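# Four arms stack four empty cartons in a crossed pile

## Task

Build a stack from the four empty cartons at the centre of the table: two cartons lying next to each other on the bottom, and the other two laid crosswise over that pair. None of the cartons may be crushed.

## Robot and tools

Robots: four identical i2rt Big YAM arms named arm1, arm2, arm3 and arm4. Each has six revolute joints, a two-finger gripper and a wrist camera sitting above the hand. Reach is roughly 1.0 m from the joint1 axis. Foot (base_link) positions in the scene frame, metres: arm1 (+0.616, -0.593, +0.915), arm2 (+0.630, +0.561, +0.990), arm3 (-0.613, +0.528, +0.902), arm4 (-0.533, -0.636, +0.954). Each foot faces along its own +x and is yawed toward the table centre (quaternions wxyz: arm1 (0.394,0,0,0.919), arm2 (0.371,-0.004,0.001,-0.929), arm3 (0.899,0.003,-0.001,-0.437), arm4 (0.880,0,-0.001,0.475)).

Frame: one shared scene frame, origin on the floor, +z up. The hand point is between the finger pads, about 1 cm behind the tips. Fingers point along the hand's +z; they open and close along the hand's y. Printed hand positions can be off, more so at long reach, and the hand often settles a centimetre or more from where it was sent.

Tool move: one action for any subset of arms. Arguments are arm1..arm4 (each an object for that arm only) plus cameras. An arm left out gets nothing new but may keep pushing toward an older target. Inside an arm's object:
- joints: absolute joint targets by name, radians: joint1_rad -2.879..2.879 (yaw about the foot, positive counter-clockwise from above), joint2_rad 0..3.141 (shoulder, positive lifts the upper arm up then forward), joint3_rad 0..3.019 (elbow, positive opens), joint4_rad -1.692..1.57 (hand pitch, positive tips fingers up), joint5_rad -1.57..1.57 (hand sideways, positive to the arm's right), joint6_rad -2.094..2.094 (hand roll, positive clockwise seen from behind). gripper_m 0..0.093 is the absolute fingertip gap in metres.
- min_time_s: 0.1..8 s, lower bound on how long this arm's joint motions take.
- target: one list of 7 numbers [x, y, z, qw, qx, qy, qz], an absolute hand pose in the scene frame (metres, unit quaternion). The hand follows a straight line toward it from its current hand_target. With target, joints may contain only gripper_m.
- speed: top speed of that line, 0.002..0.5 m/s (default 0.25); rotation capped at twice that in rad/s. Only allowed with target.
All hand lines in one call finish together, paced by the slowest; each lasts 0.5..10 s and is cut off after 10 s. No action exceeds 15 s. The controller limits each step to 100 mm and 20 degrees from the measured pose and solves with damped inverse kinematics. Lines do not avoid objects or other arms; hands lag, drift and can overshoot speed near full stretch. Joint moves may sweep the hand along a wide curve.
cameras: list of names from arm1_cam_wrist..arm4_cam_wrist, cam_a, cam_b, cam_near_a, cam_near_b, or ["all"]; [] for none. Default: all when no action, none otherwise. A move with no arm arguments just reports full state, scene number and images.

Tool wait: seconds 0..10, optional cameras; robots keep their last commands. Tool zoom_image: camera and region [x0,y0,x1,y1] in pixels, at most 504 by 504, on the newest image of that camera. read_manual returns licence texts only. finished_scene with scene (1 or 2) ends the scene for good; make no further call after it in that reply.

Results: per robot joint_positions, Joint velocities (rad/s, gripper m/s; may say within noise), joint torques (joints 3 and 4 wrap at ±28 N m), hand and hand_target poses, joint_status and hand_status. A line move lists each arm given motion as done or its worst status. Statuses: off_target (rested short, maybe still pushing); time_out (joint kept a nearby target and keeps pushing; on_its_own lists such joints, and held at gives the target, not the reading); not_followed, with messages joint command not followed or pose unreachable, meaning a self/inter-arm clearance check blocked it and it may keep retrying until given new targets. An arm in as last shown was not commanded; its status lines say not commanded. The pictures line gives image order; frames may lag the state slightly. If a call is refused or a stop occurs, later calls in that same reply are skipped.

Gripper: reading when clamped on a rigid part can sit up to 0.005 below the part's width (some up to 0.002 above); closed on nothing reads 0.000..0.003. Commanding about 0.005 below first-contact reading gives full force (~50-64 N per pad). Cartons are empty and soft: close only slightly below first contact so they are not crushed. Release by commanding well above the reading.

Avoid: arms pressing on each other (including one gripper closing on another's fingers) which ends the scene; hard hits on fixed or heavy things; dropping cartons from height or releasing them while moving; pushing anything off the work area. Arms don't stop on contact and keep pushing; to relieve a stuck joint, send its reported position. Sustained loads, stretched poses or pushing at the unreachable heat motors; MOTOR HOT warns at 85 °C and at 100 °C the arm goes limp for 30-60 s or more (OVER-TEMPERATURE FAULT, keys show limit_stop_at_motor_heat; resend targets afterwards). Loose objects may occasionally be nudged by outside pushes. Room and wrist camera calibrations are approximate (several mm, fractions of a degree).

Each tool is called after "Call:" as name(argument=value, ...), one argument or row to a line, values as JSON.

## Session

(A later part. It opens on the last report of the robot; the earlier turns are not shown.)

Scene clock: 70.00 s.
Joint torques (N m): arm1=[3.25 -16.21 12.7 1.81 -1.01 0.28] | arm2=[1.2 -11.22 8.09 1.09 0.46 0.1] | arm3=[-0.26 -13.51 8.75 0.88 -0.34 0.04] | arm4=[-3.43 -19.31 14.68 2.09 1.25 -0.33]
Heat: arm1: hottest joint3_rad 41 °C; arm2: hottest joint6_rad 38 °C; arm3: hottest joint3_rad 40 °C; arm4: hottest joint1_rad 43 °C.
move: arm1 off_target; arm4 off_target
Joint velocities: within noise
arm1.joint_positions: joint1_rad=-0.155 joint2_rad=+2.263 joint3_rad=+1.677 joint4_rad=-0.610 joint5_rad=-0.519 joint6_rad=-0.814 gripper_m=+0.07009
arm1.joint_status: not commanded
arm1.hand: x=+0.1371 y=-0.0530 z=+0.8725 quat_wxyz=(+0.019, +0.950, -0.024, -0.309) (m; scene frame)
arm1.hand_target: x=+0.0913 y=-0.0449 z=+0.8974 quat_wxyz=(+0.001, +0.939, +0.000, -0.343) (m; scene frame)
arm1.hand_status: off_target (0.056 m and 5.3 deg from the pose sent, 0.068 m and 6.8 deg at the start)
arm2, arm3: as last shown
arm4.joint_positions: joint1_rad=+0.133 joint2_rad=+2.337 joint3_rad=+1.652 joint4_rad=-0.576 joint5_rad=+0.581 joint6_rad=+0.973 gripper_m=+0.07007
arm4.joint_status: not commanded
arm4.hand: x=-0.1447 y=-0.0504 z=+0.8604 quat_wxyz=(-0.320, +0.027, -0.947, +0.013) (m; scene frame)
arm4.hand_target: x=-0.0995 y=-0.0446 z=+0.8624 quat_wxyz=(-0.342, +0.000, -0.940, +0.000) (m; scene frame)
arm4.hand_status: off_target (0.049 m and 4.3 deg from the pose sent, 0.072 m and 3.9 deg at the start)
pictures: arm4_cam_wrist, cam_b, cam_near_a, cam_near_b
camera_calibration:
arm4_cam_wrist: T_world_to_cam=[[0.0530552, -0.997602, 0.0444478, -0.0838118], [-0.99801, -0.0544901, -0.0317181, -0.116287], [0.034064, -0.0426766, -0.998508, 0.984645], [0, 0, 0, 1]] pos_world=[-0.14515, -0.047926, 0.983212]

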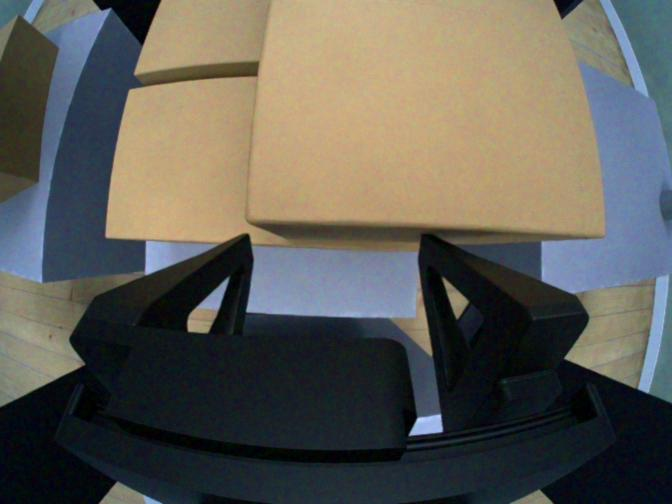

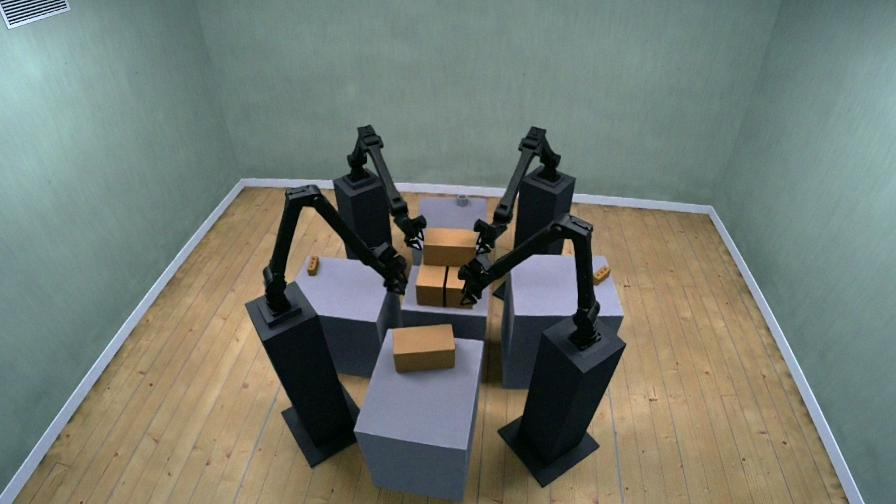

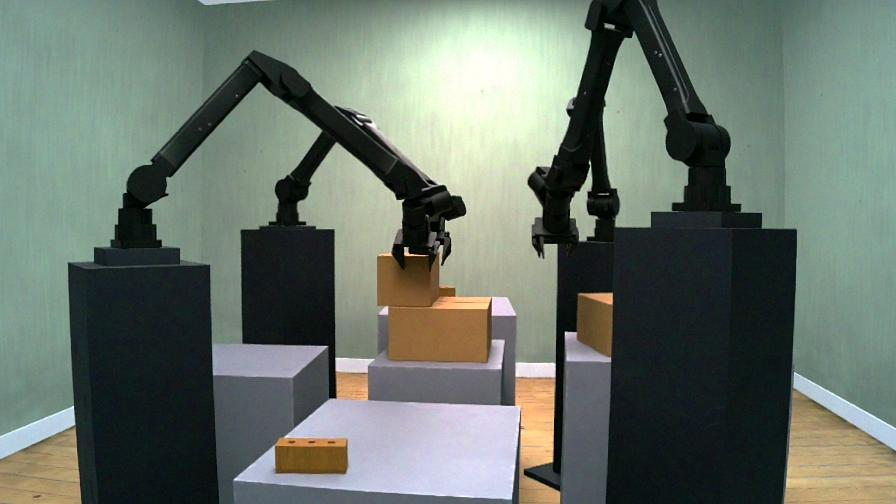

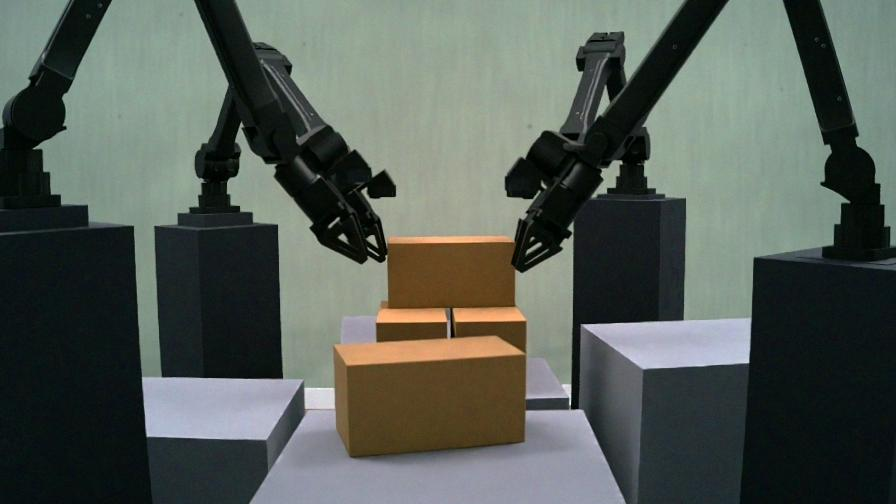

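Call:
move(
  arm1={"target":[0.091,-0.01,0.885,0,0.9397,0,-0.342],"speed":0.05},
  arm4={"target":[-0.097,-0.01,0.86,0.342,0,0.9397,0],"speed":0.05},
  cameras=["cam_b","cam_near_b","arm4_cam_wrist","cam_near_a"],
)

Scene clock: 72.00 s.
Joint torques (N m): arm1=[3.55 -16.62 12.3 1.52 -0.87 0.26] | arm2=[1.2 -11.75 8.02 1.1 0.48 0.1] | arm3=[-0.38 -13.45 8.72 0.91 -0.34 0.05] | arm4=[-3.84 -20.48 14.98 1.16 1.34 -0.31]
Heat: arm1: hottest joint3_rad 41 °C; arm2: hottest joint6_rad 37 °C; arm3: hottest joint3_rad 40 °C; arm4: hottest joint1_rad 43 °C.
move: arm1 off_target; arm4 off_target
Joint velocities: within noise
arm1.joint_positions: joint1_rad=-0.186 joint2_rad=+2.328 joint3_rad=+1.798 joint4_rad=-0.655 joint5_rad=-0.535 joint6_rad=-0.841 gripper_m=+0.07009
arm1.joint_status: not commanded
arm1.hand: x=+0.1362 y=-0.0155 z=+0.8737 quat_wxyz=(+0.011, +0.947, -0.023, -0.319) (m; scene frame)
arm1.hand_target: x=+0.0936 y=-0.0139 z=+0.8868 quat_wxyz=(+0.000, +0.939, +0.000, -0.343) (m; scene frame)
arm1.hand_status: off_target (0.047 m and 4.0 deg from the pose sent, 0.064 m and 5.3 deg at the start)
arm2, arm3: as last shown
arm4.joint_positions: joint1_rad=+0.159 joint2_rad=+2.401 joint3_rad=+1.783 joint4_rad=-0.628 joint5_rad=+0.585 joint6_rad=+0.995 gripper_m=+0.07007
arm4.joint_status: not commanded
arm4.hand: x=-0.1464 y=-0.0109 z=+0.8624 quat_wxyz=(-0.325, +0.026, -0.945, -0.001) (m; scene frame)
arm4.hand_target: x=-0.0994 y=-0.0143 z=+0.8619 quat_wxyz=(-0.342, +0.000, -0.940, +0.000) (m; scene frame)
arm4.hand_status: off_target (0.050 m and 3.7 deg from the pose sent, 0.062 m and 4.3 deg at the start)
pictures: arm4_cam_wrist, cam_b, cam_near_a, cam_near_b
camera_calibration:
arm4_cam_wrist: T_world_to_cam=[[0.0603713, -0.997995, 0.0189881, -0.0214056], [-0.997205, -0.0611405, -0.0429406, -0.106103], [0.0440155, -0.0163427, -0.998897, 0.990387], [0, 0, 0, 1]] pos_world=[-0.148107, -0.0116643, 0.985145]

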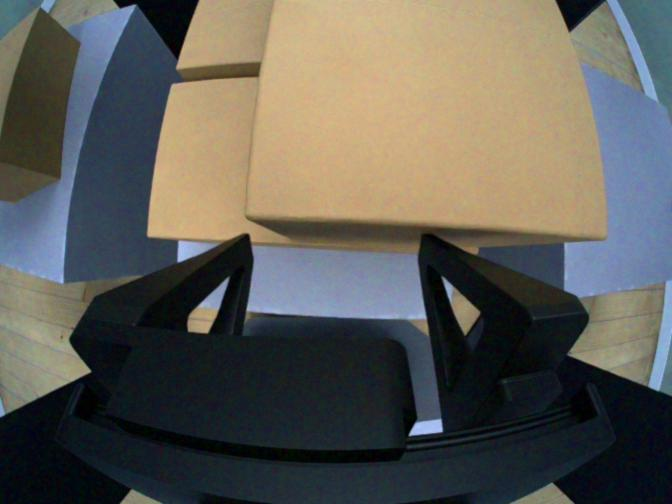

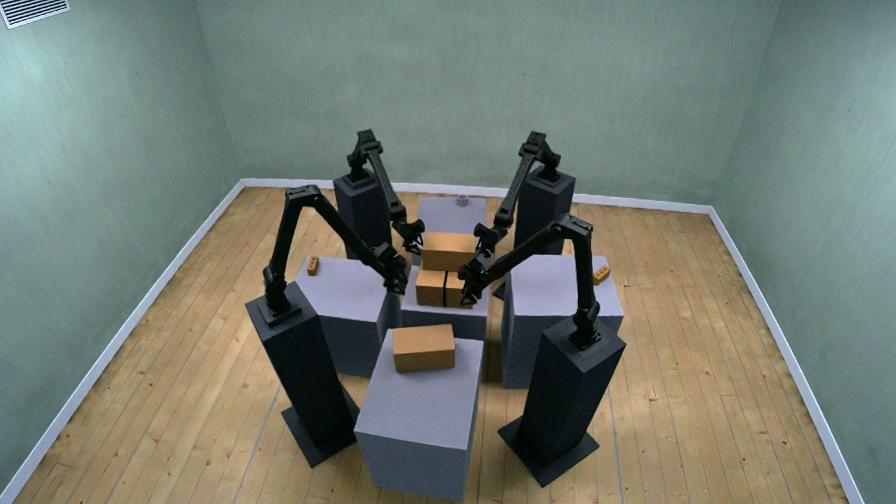

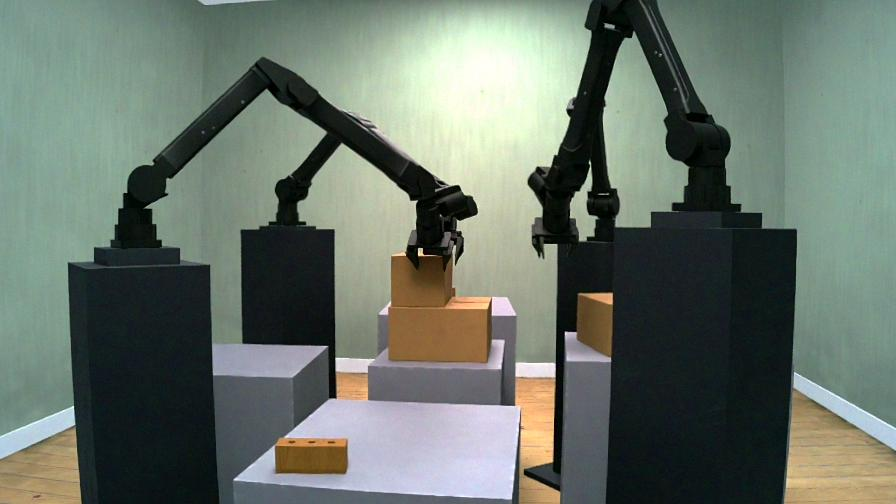

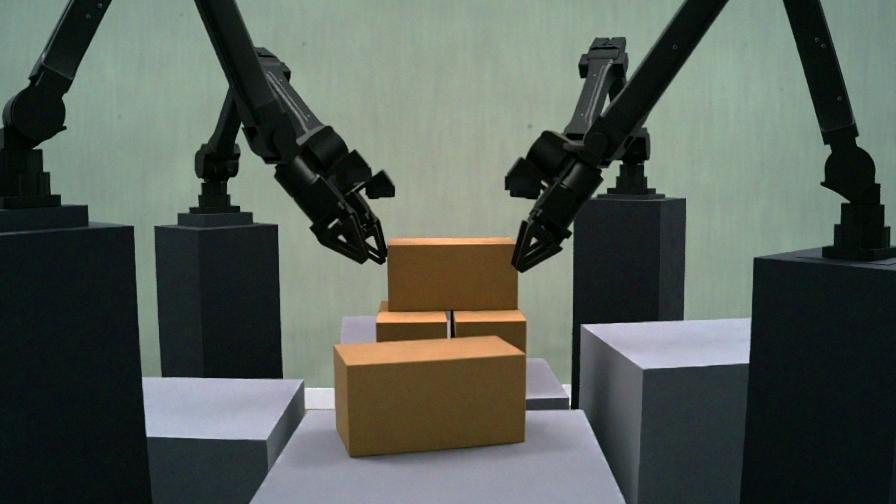

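Call:
move(
  arm1={"target":[0.22,-0.012,0.887,0,0.9397,0,-0.342],"speed":0.15},
  arm4={"target":[-0.235,-0.012,0.865,0.342,0,0.9397,0],"speed":0.15},
  arm2={"target":[0.30,0.50,0.88,0,0.9397,0,-0.342],"speed":0.3},
  arm3={"target":[-0.19,0.52,0.88,0.342,0,0.9397,0],"speed":0.3},
  cameras=["cam_near_b","cam_near_a","arm2_cam_wrist","arm3_cam_wrist","cam_b"],
)

Call:
zoom_image(
  camera="cam_b",
  region=[340, 190, 540, 400],
)

Scene clock: 74.83 s.
Joint torques (N m): arm1=[-0.32 -19.78 5.89 1.14 -0.47 0.04] | arm2=[0.38 -7.18 -0.06 2.47 -0.05 -0.1] | arm3=[1.26 -10.29 4.6 1.89 0.22 0.2] | arm4=[-0.09 -24 6.86 0.25 0.65 -0.09]
Heat: arm1: hottest joint3_rad 42 °C; arm2: hottest joint6_rad 37 °C; arm3: hottest joint3_rad 40 °C; arm4: hottest joint1_rad 42 °C.
move: arm1 off_target; arm2 done; arm3 off_target; arm4 done
Joint velocities: within noise
arm1.joint_positions: joint1_rad=-0.304 joint2_rad=+2.252 joint3_rad=+1.628 joint4_rad=-0.630 joint5_rad=-0.611 joint6_rad=-0.995 gripper_m=+0.07009
arm1.joint_status: not commanded
arm1.hand: x=+0.2221 y=-0.0168 z=+0.8677 quat_wxyz=(+0.016, +0.943, -0.009, -0.333) (m; scene frame)
arm1.hand_target: x=+0.2200 y=-0.0121 z=+0.8869 quat_wxyz=(+0.000, +0.940, +0.000, -0.342) (m; scene frame)
arm1.hand_status: off_target (0.020 m and 2.4 deg from the pose sent, 0.085 m and 4.0 deg at the start)
arm2.joint_positions: joint1_rad=-0.471 joint2_rad=+1.943 joint3_rad=+0.267 joint4_rad=+0.760 joint5_rad=+0.180 joint6_rad=+0.225 gripper_m=+0.07009
arm2.joint_status: not commanded
arm2.hand: x=+0.3012 y=+0.4972 z=+0.8772 quat_wxyz=(+0.001, -0.942, -0.001, +0.335) (m; scene frame)
arm2.hand_target: x=+0.3000 y=+0.4999 z=+0.8800 quat_wxyz=(+0.000, -0.940, +0.000, +0.342) (m; scene frame)
arm2.hand_status: done (0.004 m and 0.8 deg from the pose sent, 0.251 m and 0.8 deg at the start)
arm3.joint_positions: joint1_rad=+0.870 joint2_rad=+1.593 joint3_rad=+0.472 joint4_rad=+0.213 joint5_rad=-0.015 joint6_rad=-0.028 gripper_m=+0.07009
arm3.joint_status: not commanded
arm3.hand: x=-0.1963 y=+0.5157 z=+0.8714 quat_wxyz=(-0.327, -0.002, -0.945, +0.001) (m; scene frame)
arm3.hand_target: x=-0.1901 y=+0.5200 z=+0.8799 quat_wxyz=(-0.342, +0.000, -0.940, +0.000) (m; scene frame)
arm3.hand_status: off_target (0.012 m and 1.8 deg from the pose sent, 0.222 m and 1.3 deg at the start)
arm4.joint_positions: joint1_rad=+0.295 joint2_rad=+2.361 joint3_rad=+1.691 joint4_rad=-0.659 joint5_rad=+0.662 joint6_rad=+1.193 gripper_m=+0.07007
arm4.joint_status: not commanded
arm4.hand: x=-0.2357 y=-0.0054 z=+0.8618 quat_wxyz=(-0.343, +0.004, -0.939, -0.004) (m; scene frame)
arm4.hand_target: x=-0.2350 y=-0.0117 z=+0.8651 quat_wxyz=(-0.342, +0.000, -0.940, +0.000) (m; scene frame)
arm4.hand_status: done (0.007 m and 0.7 deg from the pose sent, 0.089 m and 3.7 deg at the start)
pictures: arm2_cam_wrist, arm3_cam_wrist, cam_b, cam_near_a, cam_near_b
camera_calibration:
arm2_cam_wrist: T_world_to_cam=[[-0.00258223, 0.999997, 0.000270691, -0.496077], [0.997378, 0.00259504, -0.072318, -0.233231], [-0.0723184, 0.0000832402, -0.997382, 1.02176], [0, 0, 0, 1]] pos_world=[0.305231, 0.496596, 1.00235]
arm3_cam_wrist: T_world_to_cam=[[0.000781381, -0.999991, 0.0042141, 0.5117], [-0.998212, -0.00103183, -0.0597605, -0.139034], [0.0597643, -0.00415987, -0.998204, 1.00657], [0, 0, 0, 1]] pos_world=[-0.199343, 0.51574, 0.9943]

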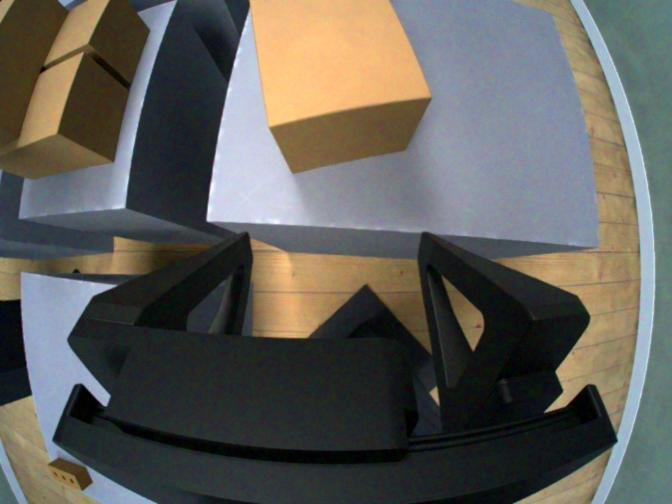

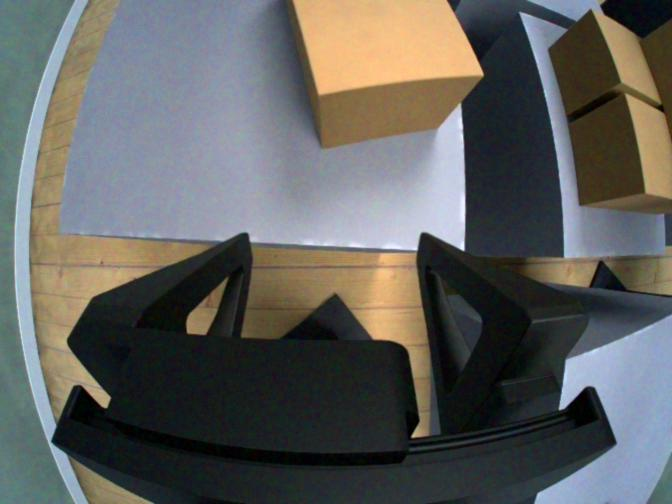

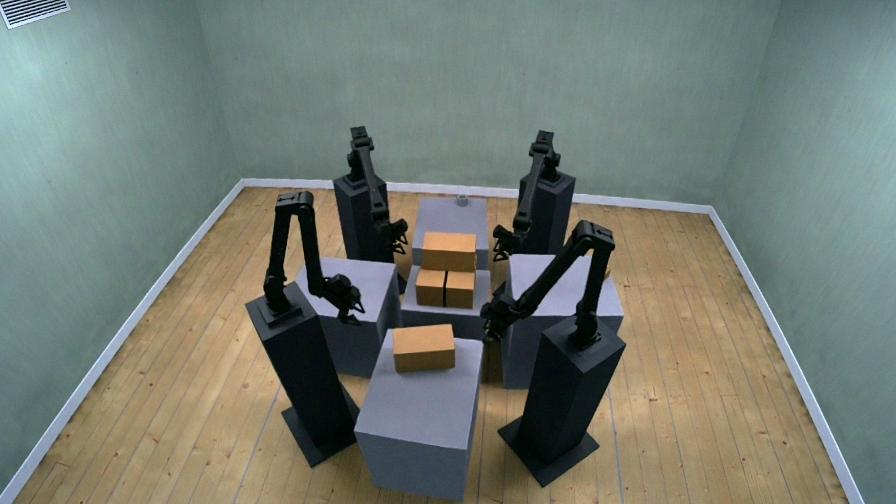

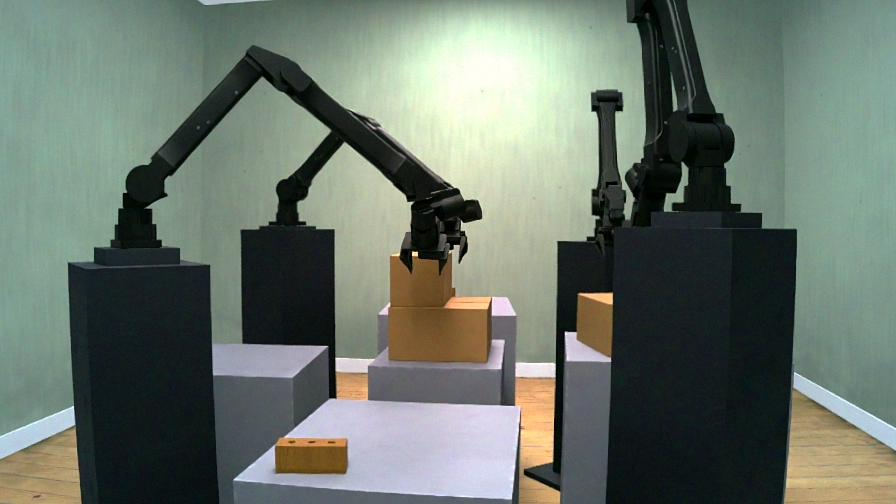

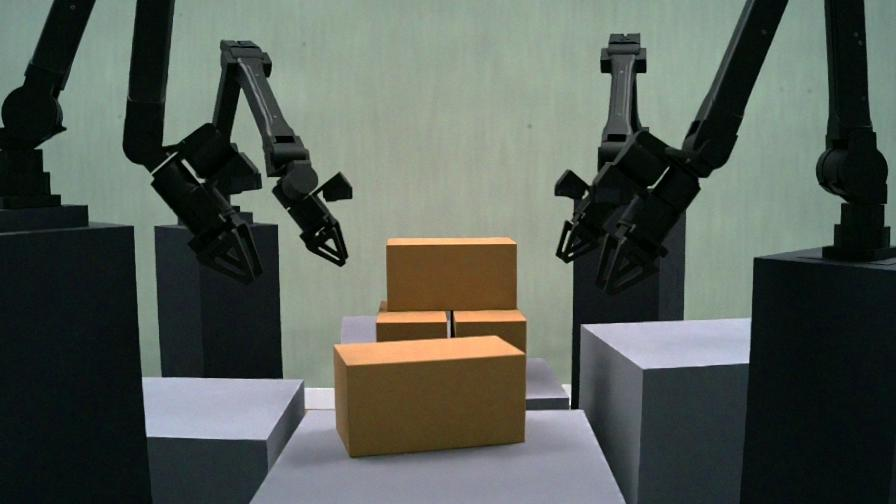

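Scaled by 2.400 from the camera's 896x504 image, which has a finer 1280x720 frame.

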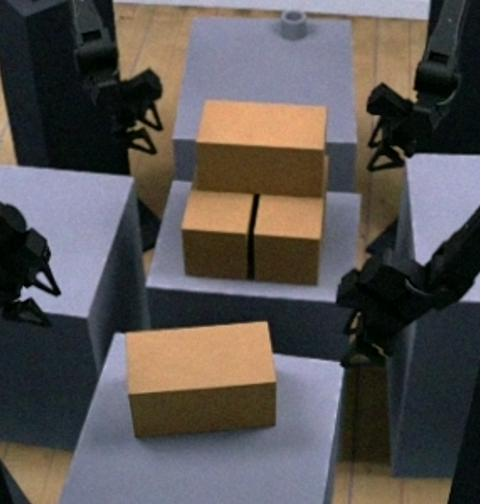

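Call:
move(
  arm2={"target":[0.228,0.523,0.727,0.0369,0.9342,0.1015,-0.3400],"joints":{"gripper_m":0.09}},
  arm3={"target":[-0.1085,0.452,0.73,0.3400,-0.1015,0.9342,0.0369],"joints":{"gripper_m":0.09}},
  arm1={"target":[0.35,-0.30,1.0,0,0.9397,0,-0.342]},
  arm4={"target":[-0.35,-0.30,1.0,0.342,0,0.9397,0]},
  cameras=["cam_near_b","arm2_cam_wrist","arm3_cam_wrist"],
)

Scene clock: 80.23 s.
Joint torques (N m): arm1=[1.08 -8.12 5.9 0.43 -0.22 0.17] | arm2=[0.5 -9.58 -1.01 2.59 -0.24 -0.19] | arm3=[-0.62 -13.51 3.43 1.73 -0.34 0.05] | arm4=[1.26 -10.75 6.19 0.08 0.66 -0.04]
Heat: arm1: hottest joint3_rad 42 °C; arm2: hottest joint6_rad 37 °C; arm3: hottest joint3_rad 39 °C; arm4: hottest joint1_rad 42 °C.
move: arm1 done; arm2 done; arm3 off_target; arm4 done
Joint velocities: within noise
arm1.joint_positions: joint1_rad=-0.290 joint2_rad=+1.345 joint3_rad=+0.696 joint4_rad=-0.551 joint5_rad=-0.608 joint6_rad=-0.975 gripper_m=+0.07009
arm1.joint_status: not commanded
arm1.hand: x=+0.3525 y=-0.2934 z=+0.9965 quat_wxyz=(-0.002, +0.939, -0.004, -0.343) (m; scene frame)
arm1.hand_target: x=+0.3500 y=-0.2999 z=+0.9998 quat_wxyz=(+0.000, +0.940, +0.000, -0.342) (m; scene frame)
arm1.hand_status: done (0.008 m and 0.5 deg from the pose sent, 0.338 m and 2.4 deg at the start)
arm2.joint_positions: joint1_rad=-0.700 joint2_rad=+2.539 joint3_rad=+0.629 joint4_rad=+1.010 joint5_rad=-0.101 joint6_rad=-0.118 gripper_m=+0.08991
arm2.joint_status: all done
arm2.hand: x=+0.2305 y=+0.5202 z=+0.7288 quat_wxyz=(-0.038, -0.937, -0.100, +0.334) (m; scene frame)
arm2.hand_target: x=+0.2282 y=+0.5231 z=+0.7269 quat_wxyz=(-0.037, -0.934, -0.101, +0.340) (m; scene frame)
arm2.hand_status: done (0.004 m and 0.8 deg from the pose sent, 0.169 m and 12.4 deg at the start)
arm3.joint_positions: joint1_rad=+0.670 joint2_rad=+2.190 joint3_rad=+0.779 joint4_rad=+0.460 joint5_rad=-0.283 joint6_rad=-0.361 gripper_m=+0.08991
arm3.joint_status: all done
arm3.hand: x=-0.1174 y=+0.4595 z=+0.7291 quat_wxyz=(-0.330, +0.102, -0.938, -0.042) (m; scene frame)
arm3.hand_target: x=-0.1087 y=+0.4520 z=+0.7301 quat_wxyz=(-0.340, +0.102, -0.934, -0.037) (m; scene frame)
arm3.hand_status: off_target (0.012 m and 1.4 deg from the pose sent, 0.178 m and 12.7 deg at the start)
arm4.joint_positions: joint1_rad=+0.357 joint2_rad=+1.486 joint3_rad=+0.737 joint4_rad=-0.638 joint5_rad=+0.678 joint6_rad=+1.295 gripper_m=+0.07007
arm4.joint_status: not commanded
arm4.hand: x=-0.3427 y=-0.2944 z=+1.0020 quat_wxyz=(-0.343, -0.006, -0.939, -0.003) (m; scene frame)
arm4.hand_target: x=-0.3497 y=-0.2999 z=+1.0000 quat_wxyz=(-0.342, +0.000, -0.940, +0.000) (m; scene frame)
arm4.hand_status: done (0.009 m and 0.8 deg from the pose sent, 0.345 m and 0.6 deg at the start)
pictures: arm2_cam_wrist, arm3_cam_wrist, cam_near_b
camera_calibration:
arm2_cam_wrist: T_world_to_cam=[[-0.215345, 0.976521, -0.00582418, -0.453538], [0.973982, 0.214347, -0.0735785, -0.277327], [-0.0706025, -0.0215174, -0.997272, 0.879402], [0, 0, 0, 1]] pos_world=[0.234533, 0.521256, 0.853956]
arm3_cam_wrist: T_world_to_cam=[[0.222165, -0.974976, -0.00802739, 0.479533], [-0.972709, -0.221068, -0.0704676, 0.0432281], [0.0669297, 0.0234637, -0.997482, 0.847221], [0, 0, 0, 1]] pos_world=[-0.121191, 0.457211, 0.851983]

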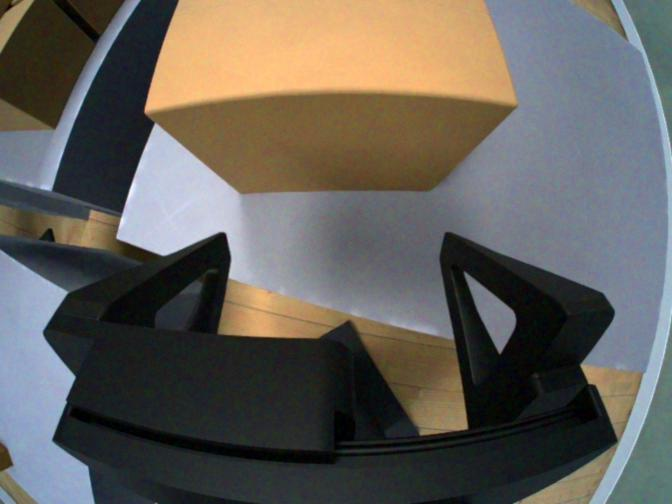

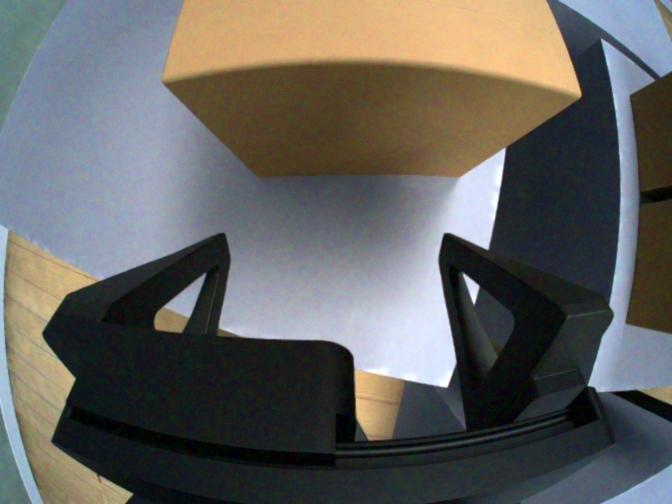

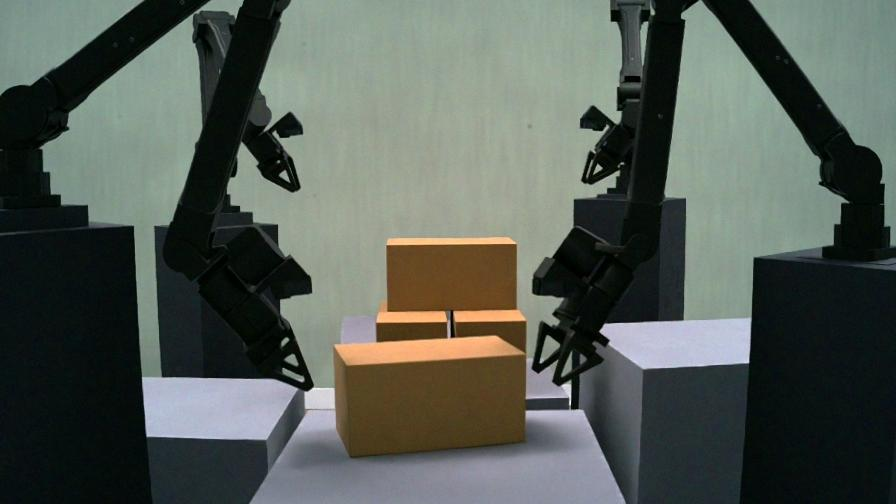

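Call:
move(
  arm2={"target":[0.141,0.504,0.735,0.0369,0.9342,0.1015,-0.3400],"speed":0.05},
  arm3={"target":[-0.022,0.446,0.738,0.3400,-0.1015,0.9342,0.0369],"speed":0.05},
  cameras=["cam_near_b","arm2_cam_wrist","arm3_cam_wrist"],
)

Call:
move(
  arm2={"target":[0.141,0.504,0.905,0.0369,0.9342,0.1015,-0.3400],"speed":0.1},
  arm3={"target":[-0.022,0.446,0.915,0.3400,-0.1015,0.9342,0.0369],"speed":0.1},
  cameras=["cam_near_b","cam_near_a","arm2_cam_wrist","arm3_cam_wrist"],
)

Scene clock: 83.63 s.
Joint torques (N m): arm1=[1.14 -8 5.89 0.44 -0.22 0.16] | arm2=[2.55 -14.04 4.15 1.76 0.04 0.11] | arm3=[1.85 -15.74 7.83 1.57 -0.03 0.32] | arm4=[1.14 -10.87 6.17 0.14 0.67 -0.09]
Heat: arm1: hottest joint3_rad 42 °C; arm2: hottest joint6_rad 37 °C; arm3: hottest joint3_rad 39 °C; arm4: hottest joint1_rad 42 °C.
move: arm2 off_target; arm3 off_target
Joint velocities: within noise
arm1, arm4: as last shown
arm1.hand: x=+0.3525 y=-0.2934 z=+0.9965 quat_wxyz=(-0.001, +0.939, -0.004, -0.343) (m; scene frame)
arm2.joint_positions: joint1_rad=-0.686 joint2_rad=+2.505 joint3_rad=+0.773 joint4_rad=+0.755 joint5_rad=-0.085 joint6_rad=-0.107 gripper_m=+0.08991
arm2.joint_status: not commanded
arm2.hand: x=+0.1857 y=+0.5142 z=+0.7128 quat_wxyz=(-0.036, -0.949, -0.099, +0.297) (m; scene frame)
arm2.hand_target: x=+0.1429 y=+0.5039 z=+0.7369 quat_wxyz=(-0.038, -0.934, -0.101, +0.340) (m; scene frame)
arm2.hand_status: off_target (0.051 m and 5.2 deg from the pose sent, 0.091 m and 0.8 deg at the start)
arm3.joint_positions: joint1_rad=+0.670 joint2_rad=+2.233 joint3_rad=+0.966 joint4_rad=+0.270 joint5_rad=-0.273 joint6_rad=-0.360 gripper_m=+0.08991
arm3.joint_status: not commanded
arm3.hand: x=-0.0632 y=+0.4448 z=+0.7231 quat_wxyz=(-0.308, +0.097, -0.945, -0.044) (m; scene frame)
arm3.hand_target: x=-0.0245 y=+0.4469 z=+0.7404 quat_wxyz=(-0.340, +0.102, -0.934, -0.038) (m; scene frame)
arm3.hand_status: off_target (0.044 m and 4.0 deg from the pose sent, 0.097 m and 1.4 deg at the start)
pictures: arm2_cam_wrist, arm3_cam_wrist, cam_near_b
camera_calibration:
arm2_cam_wrist: T_world_to_cam=[[-0.209884, 0.977668, -0.010668, -0.455653], [0.977706, 0.209938, 0.0042051, -0.287429], [0.00635081, -0.00954755, -0.999934, 0.841685], [0, 0, 0, 1]] pos_world=[0.180041, 0.513855, 0.837977]
arm3_cam_wrist: T_world_to_cam=[[0.215172, -0.976347, -0.0211512, 0.462778], [-0.976355, -0.214612, -0.0259321, 0.0568677], [0.0207794, 0.0262309, -0.99944, 0.835163], [0, 0, 0, 1]] pos_world=[-0.0614079, 0.442129, 0.845958]

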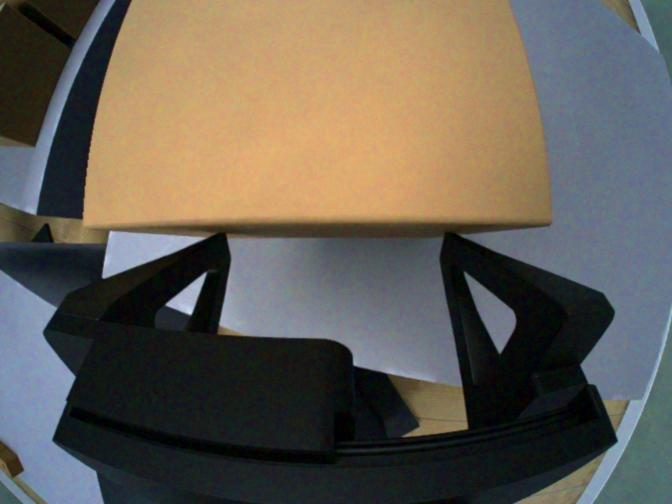

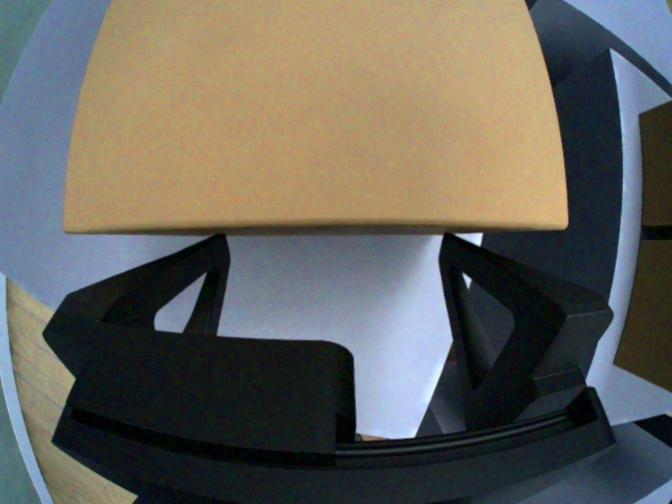

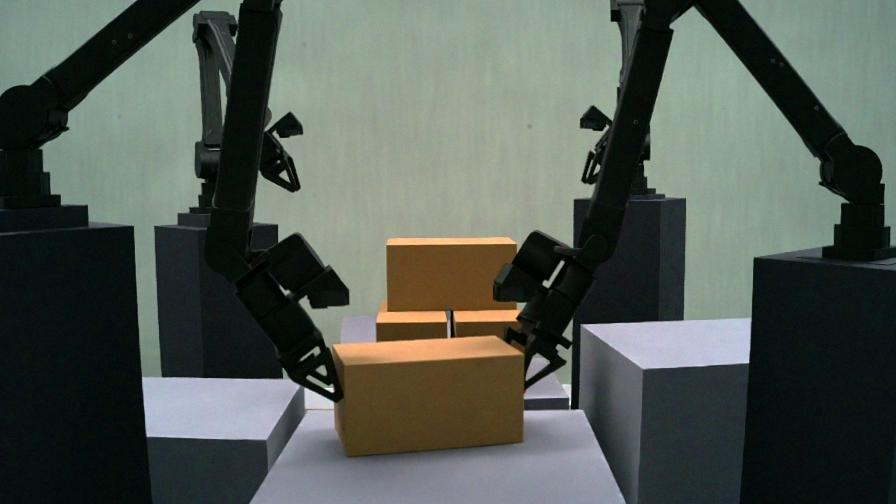

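Scene clock: 86.03 s.
Joint torques (N m): arm1=[1.14 -8.06 5.89 0.43 -0.21 0.16] | arm2=[2.14 -11.52 6.56 2.4 0.03 0.05] | arm3=[2.02 -17.61 10.29 2.06 -0.44 0.39] | arm4=[1.2 -10.75 6.19 0.12 0.68 -0.1]
Heat: arm1: hottest joint3_rad 42 °C; arm2: hottest joint6_rad 37 °C; arm3: hottest joint3_rad 39 °C; arm4: hottest joint1_rad 42 °C.
move: arm2 off_target; arm3 off_target
Joint velocities: within noise
arm1, arm4: as last shown
arm2.joint_positions: joint1_rad=-0.683 joint2_rad=+1.954 joint3_rad=+0.627 joint4_rad=+0.344 joint5_rad=-0.084 joint6_rad=-0.103 gripper_m=+0.08991
arm2.joint_status: not commanded
arm2.hand: x=+0.1755 y=+0.5122 z=+0.8736 quat_wxyz=(-0.037, -0.950, -0.098, +0.294) (m; scene frame)
arm2.hand_target: x=+0.1426 y=+0.5040 z=+0.9057 quat_wxyz=(-0.037, -0.934, -0.101, +0.340) (m; scene frame)
arm2.hand_status: off_target (0.047 m and 5.6 deg from the pose sent, 0.198 m and 5.2 deg at the start)
arm3.joint_positions: joint1_rad=+0.670 joint2_rad=+1.859 joint3_rad=+0.946 joint4_rad=-0.144 joint5_rad=-0.265 joint6_rad=-0.367 gripper_m=+0.08992
arm3.joint_status: not commanded
arm3.hand: x=-0.0704 y=+0.4445 z=+0.8646 quat_wxyz=(-0.280, +0.096, -0.954, -0.049) (m; scene frame)
arm3.hand_target: x=-0.0265 y=+0.4472 z=+0.9171 quat_wxyz=(-0.340, +0.102, -0.934, -0.038) (m; scene frame)
arm3.hand_status: off_target (0.070 m and 7.4 deg from the pose sent, 0.196 m and 4.0 deg at the start)
pictures: arm2_cam_wrist, arm3_cam_wrist, cam_near_a, cam_near_b
camera_calibration:
arm2_cam_wrist: T_world_to_cam=[[-0.209059, 0.977809, -0.0135497, -0.451723], [0.977808, 0.209212, 0.0110615, -0.283444], [0.0136508, -0.0109365, -0.999847, 1.00182], [0, 0, 0, 1]] pos_world=[0.169041, 0.511955, 0.99868]
arm3_cam_wrist: T_world_to_cam=[[0.215174, -0.975868, -0.0371816, 0.48061], [-0.975834, -0.216338, 0.0307428, 0.00516593], [-0.0380447, 0.0296681, -0.998836, 0.970581], [0, 0, 0, 1]] pos_world=[-0.061448, 0.441334, 0.987162]

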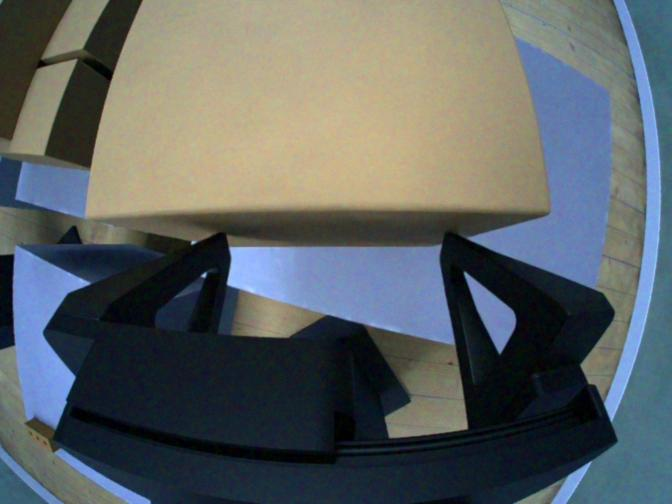

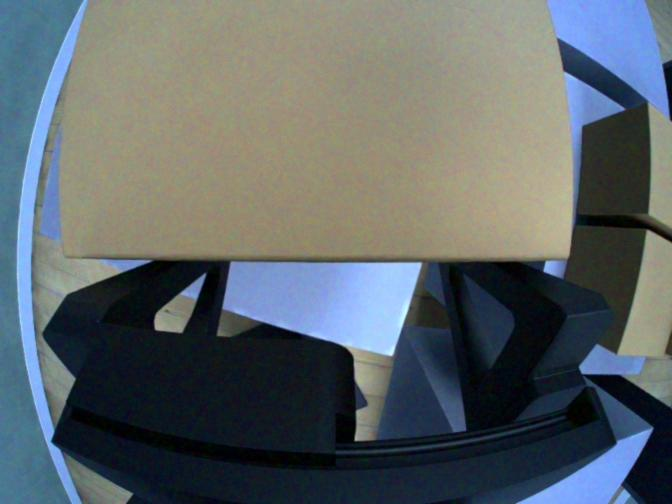

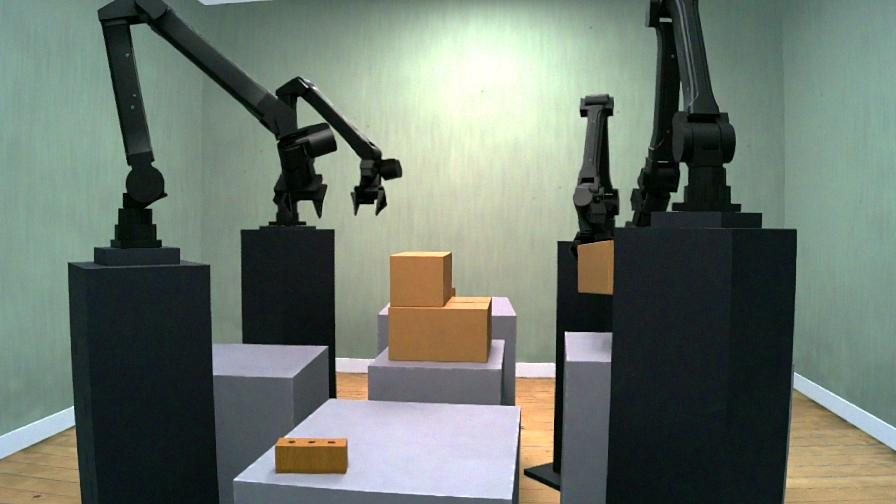

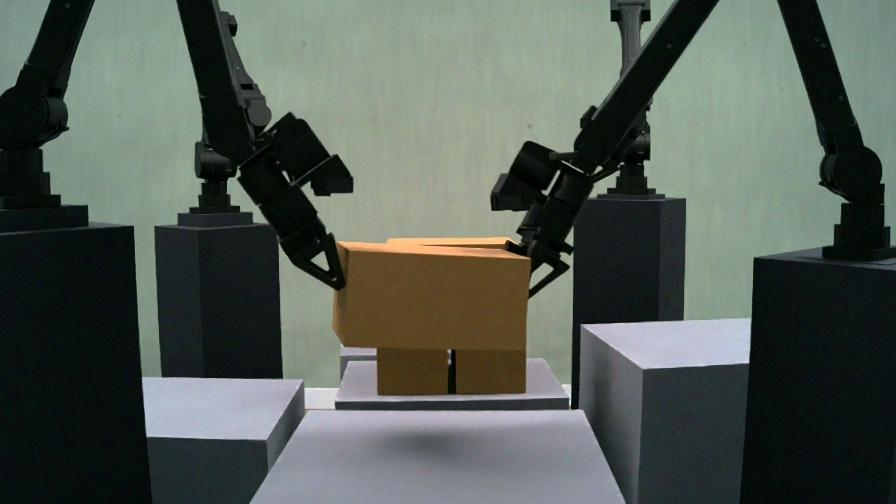

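Call:
move(
  arm2={"target":[0.141,0.504,0.96,0.0369,0.9342,0.1015,-0.3400],"speed":0.1},
  arm3={"target":[-0.020,0.446,0.98,0.3400,-0.1015,0.9342,0.0369],"speed":0.1},
)

Call:
move(
  arm2={"target":[0.118,0.28,0.965,0,0.9397,0,-0.342],"speed":0.08},
  arm3={"target":[-0.056,0.285,0.98,0.342,0,0.9397,0],"speed":0.08},
  cameras=["cam_near_b","cam_near_a","arm2_cam_wrist","arm3_cam_wrist"],
)

Scene clock: 89.53 s.
Joint torques (N m): arm1=[1.08 -8.06 5.87 0.44 -0.21 0.15] | arm2=[2.02 -11.4 8.28 2.4 -0.11 0.01] | arm3=[2.08 -16.15 13.3 1.94 -0.46 0.4] | arm4=[1.26 -11.05 6.16 0.16 0.67 -0.1]
Heat: arm1: hottest joint3_rad 41 °C; arm2: hottest joint6_rad 37 °C; arm3: hottest joint3_rad 40 °C; arm4: hottest joint1_rad 42 °C.
move: arm2 off_target; arm3 off_target
Joint velocities: within noise
arm1, arm4: as last shown
arm2.joint_positions: joint1_rad=-0.683 joint2_rad=+1.768 joint3_rad=+0.627 joint4_rad=+0.170 joint5_rad=-0.081 joint6_rad=-0.102 gripper_m=+0.08991
arm2.joint_status: not commanded
arm2.hand: x=+0.1703 y=+0.5123 z=+0.9307 quat_wxyz=(-0.035, -0.949, -0.097, +0.299) (m; scene frame)
arm2.hand_target: x=+0.1425 y=+0.5041 z=+0.9607 quat_wxyz=(-0.037, -0.934, -0.102, +0.340) (m; scene frame)
arm2.hand_status: off_target (0.042 m and 5.0 deg from the pose sent, 0.093 m and 5.7 deg at the start)
arm3.joint_positions: joint1_rad=+0.670 joint2_rad=+1.725 joint3_rad=+0.966 joint4_rad=-0.311 joint5_rad=-0.264 joint6_rad=-0.367 gripper_m=+0.08992
arm3.joint_status: not commanded
arm3.hand: x=-0.0773 y=+0.4457 z=+0.9223 quat_wxyz=(-0.274, +0.095, -0.956, -0.051) (m; scene frame)
arm3.hand_target: x=-0.0273 y=+0.4477 z=+0.9834 quat_wxyz=(-0.340, +0.102, -0.934, -0.038) (m; scene frame)
arm3.hand_status: off_target (0.081 m and 8.1 deg from the pose sent, 0.126 m and 7.3 deg at the start)
pictures: none

Scene clock: 93.10 s.
Joint torques (N m): arm1=[1.08 -8.06 5.89 0.43 -0.22 0.16] | arm2=[-0.5 -10.7 13.37 1.76 0.76 -0.16] | arm3=[0.21 -14.27 13.26 1.77 -0.73 0.32] | arm4=[1.03 -10.93 6.2 0.14 0.68 -0.1]
Heat: arm1: hottest joint3_rad 41 °C; arm2: hottest joint6_rad 37 °C; arm3: hottest joint3_rad 41 °C; arm4: hottest joint1_rad 42 °C.
move: arm2 off_target; arm3 off_target
Joint velocities: within noise
arm1, arm4: as last shown
arm2.joint_positions: joint1_rad=-0.136 joint2_rad=+1.891 joint3_rad=+0.916 joint4_rad=-0.087 joint5_rad=+0.364 joint6_rad=+0.509 gripper_m=+0.08992
arm2.joint_status: not commanded
arm2.hand: x=+0.1583 y=+0.2995 z=+0.9401 quat_wxyz=(+0.015, -0.952, -0.009, +0.307) (m; scene frame)
arm2.hand_target: x=+0.1211 y=+0.2820 z=+0.9674 quat_wxyz=(+0.000, -0.940, +0.000, +0.342) (m; scene frame)
arm2.hand_status: off_target (0.051 m and 4.7 deg from the pose sent, 0.241 m and 12.8 deg at the start)
arm3.joint_positions: joint1_rad=+0.408 joint2_rad=+1.725 joint3_rad=+1.016 joint4_rad=-0.337 joint5_rad=-0.297 joint6_rad=-0.416 gripper_m=+0.08992
arm3.joint_status: not commanded
arm3.hand: x=-0.0993 y=+0.3064 z=+0.9399 quat_wxyz=(-0.295, -0.001, -0.955, -0.017) (m; scene frame)
arm3.hand_target: x=-0.0610 y=+0.2872 z=+0.9826 quat_wxyz=(-0.342, +0.001, -0.940, +0.000) (m; scene frame)
arm3.hand_status: off_target (0.063 m and 6.0 deg from the pose sent, 0.172 m and 14.7 deg at the start)
pictures: arm2_cam_wrist, arm3_cam_wrist, cam_near_a, cam_near_b
camera_calibration:
arm2_cam_wrist: T_world_to_cam=[[-0.00951032, 0.999446, 0.0318877, -0.327234], [0.999883, 0.00988597, -0.0116437, -0.145336], [-0.0119525, 0.0317733, -0.999424, 1.05712], [0, 0, 0, 1]] pos_world=[0.154843, 0.294902, 1.06525]
arm3_cam_wrist: T_world_to_cam=[[0.0130772, -0.999458, -0.0302117, 0.335467], [-0.999875, -0.0133393, 0.00849065, -0.0988889], [-0.00888905, 0.0300969, -0.999507, 1.05216], [0, 0, 0, 1]] pos_world=[-0.0939108, 0.3023, 1.06262]

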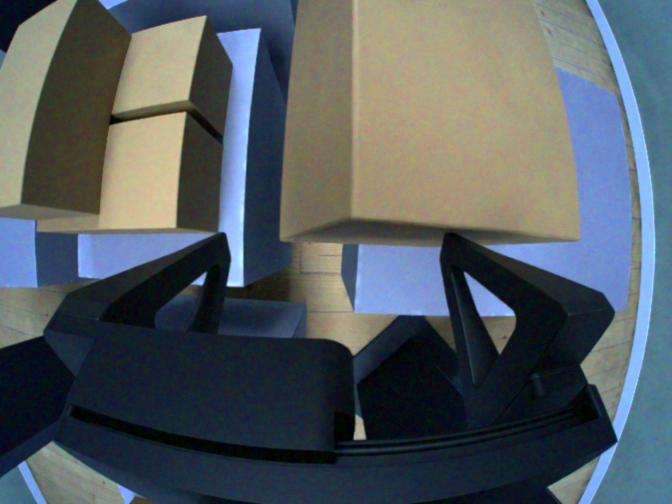

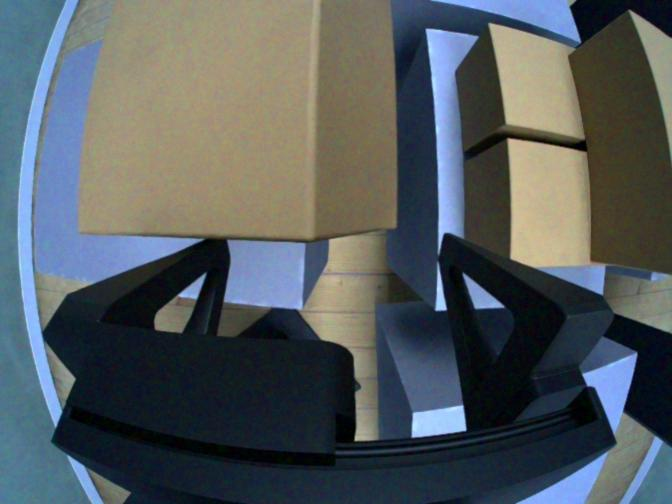

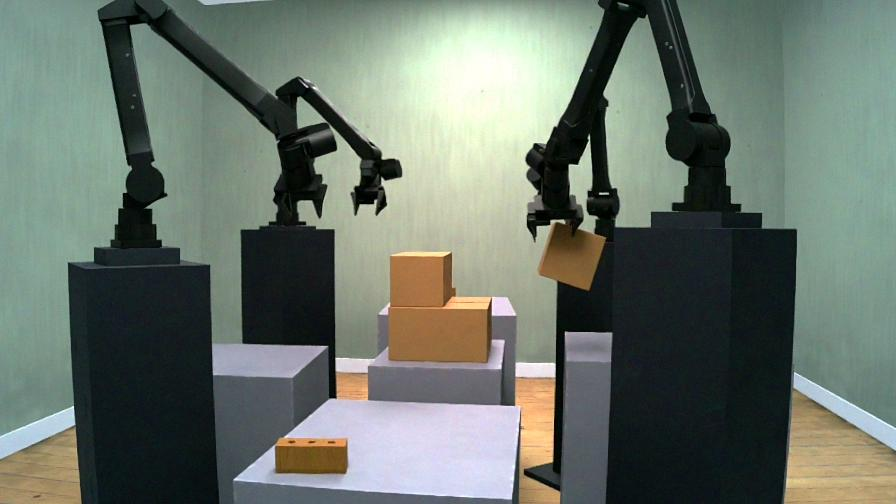

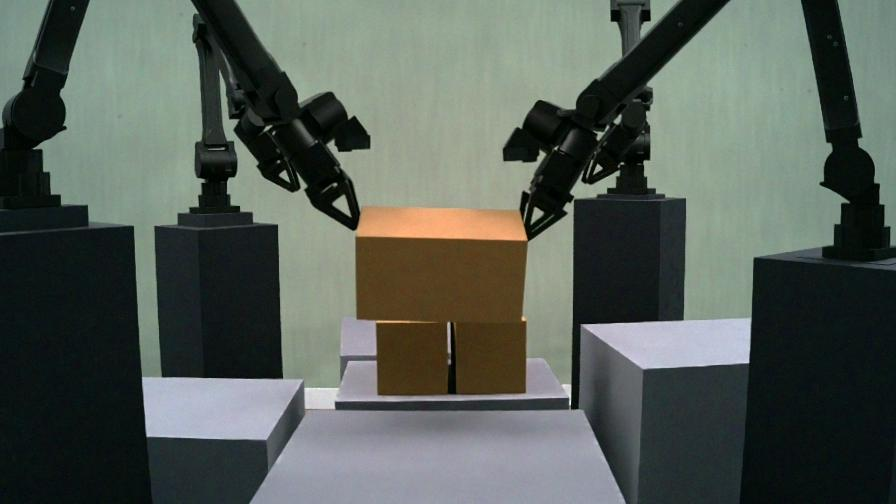

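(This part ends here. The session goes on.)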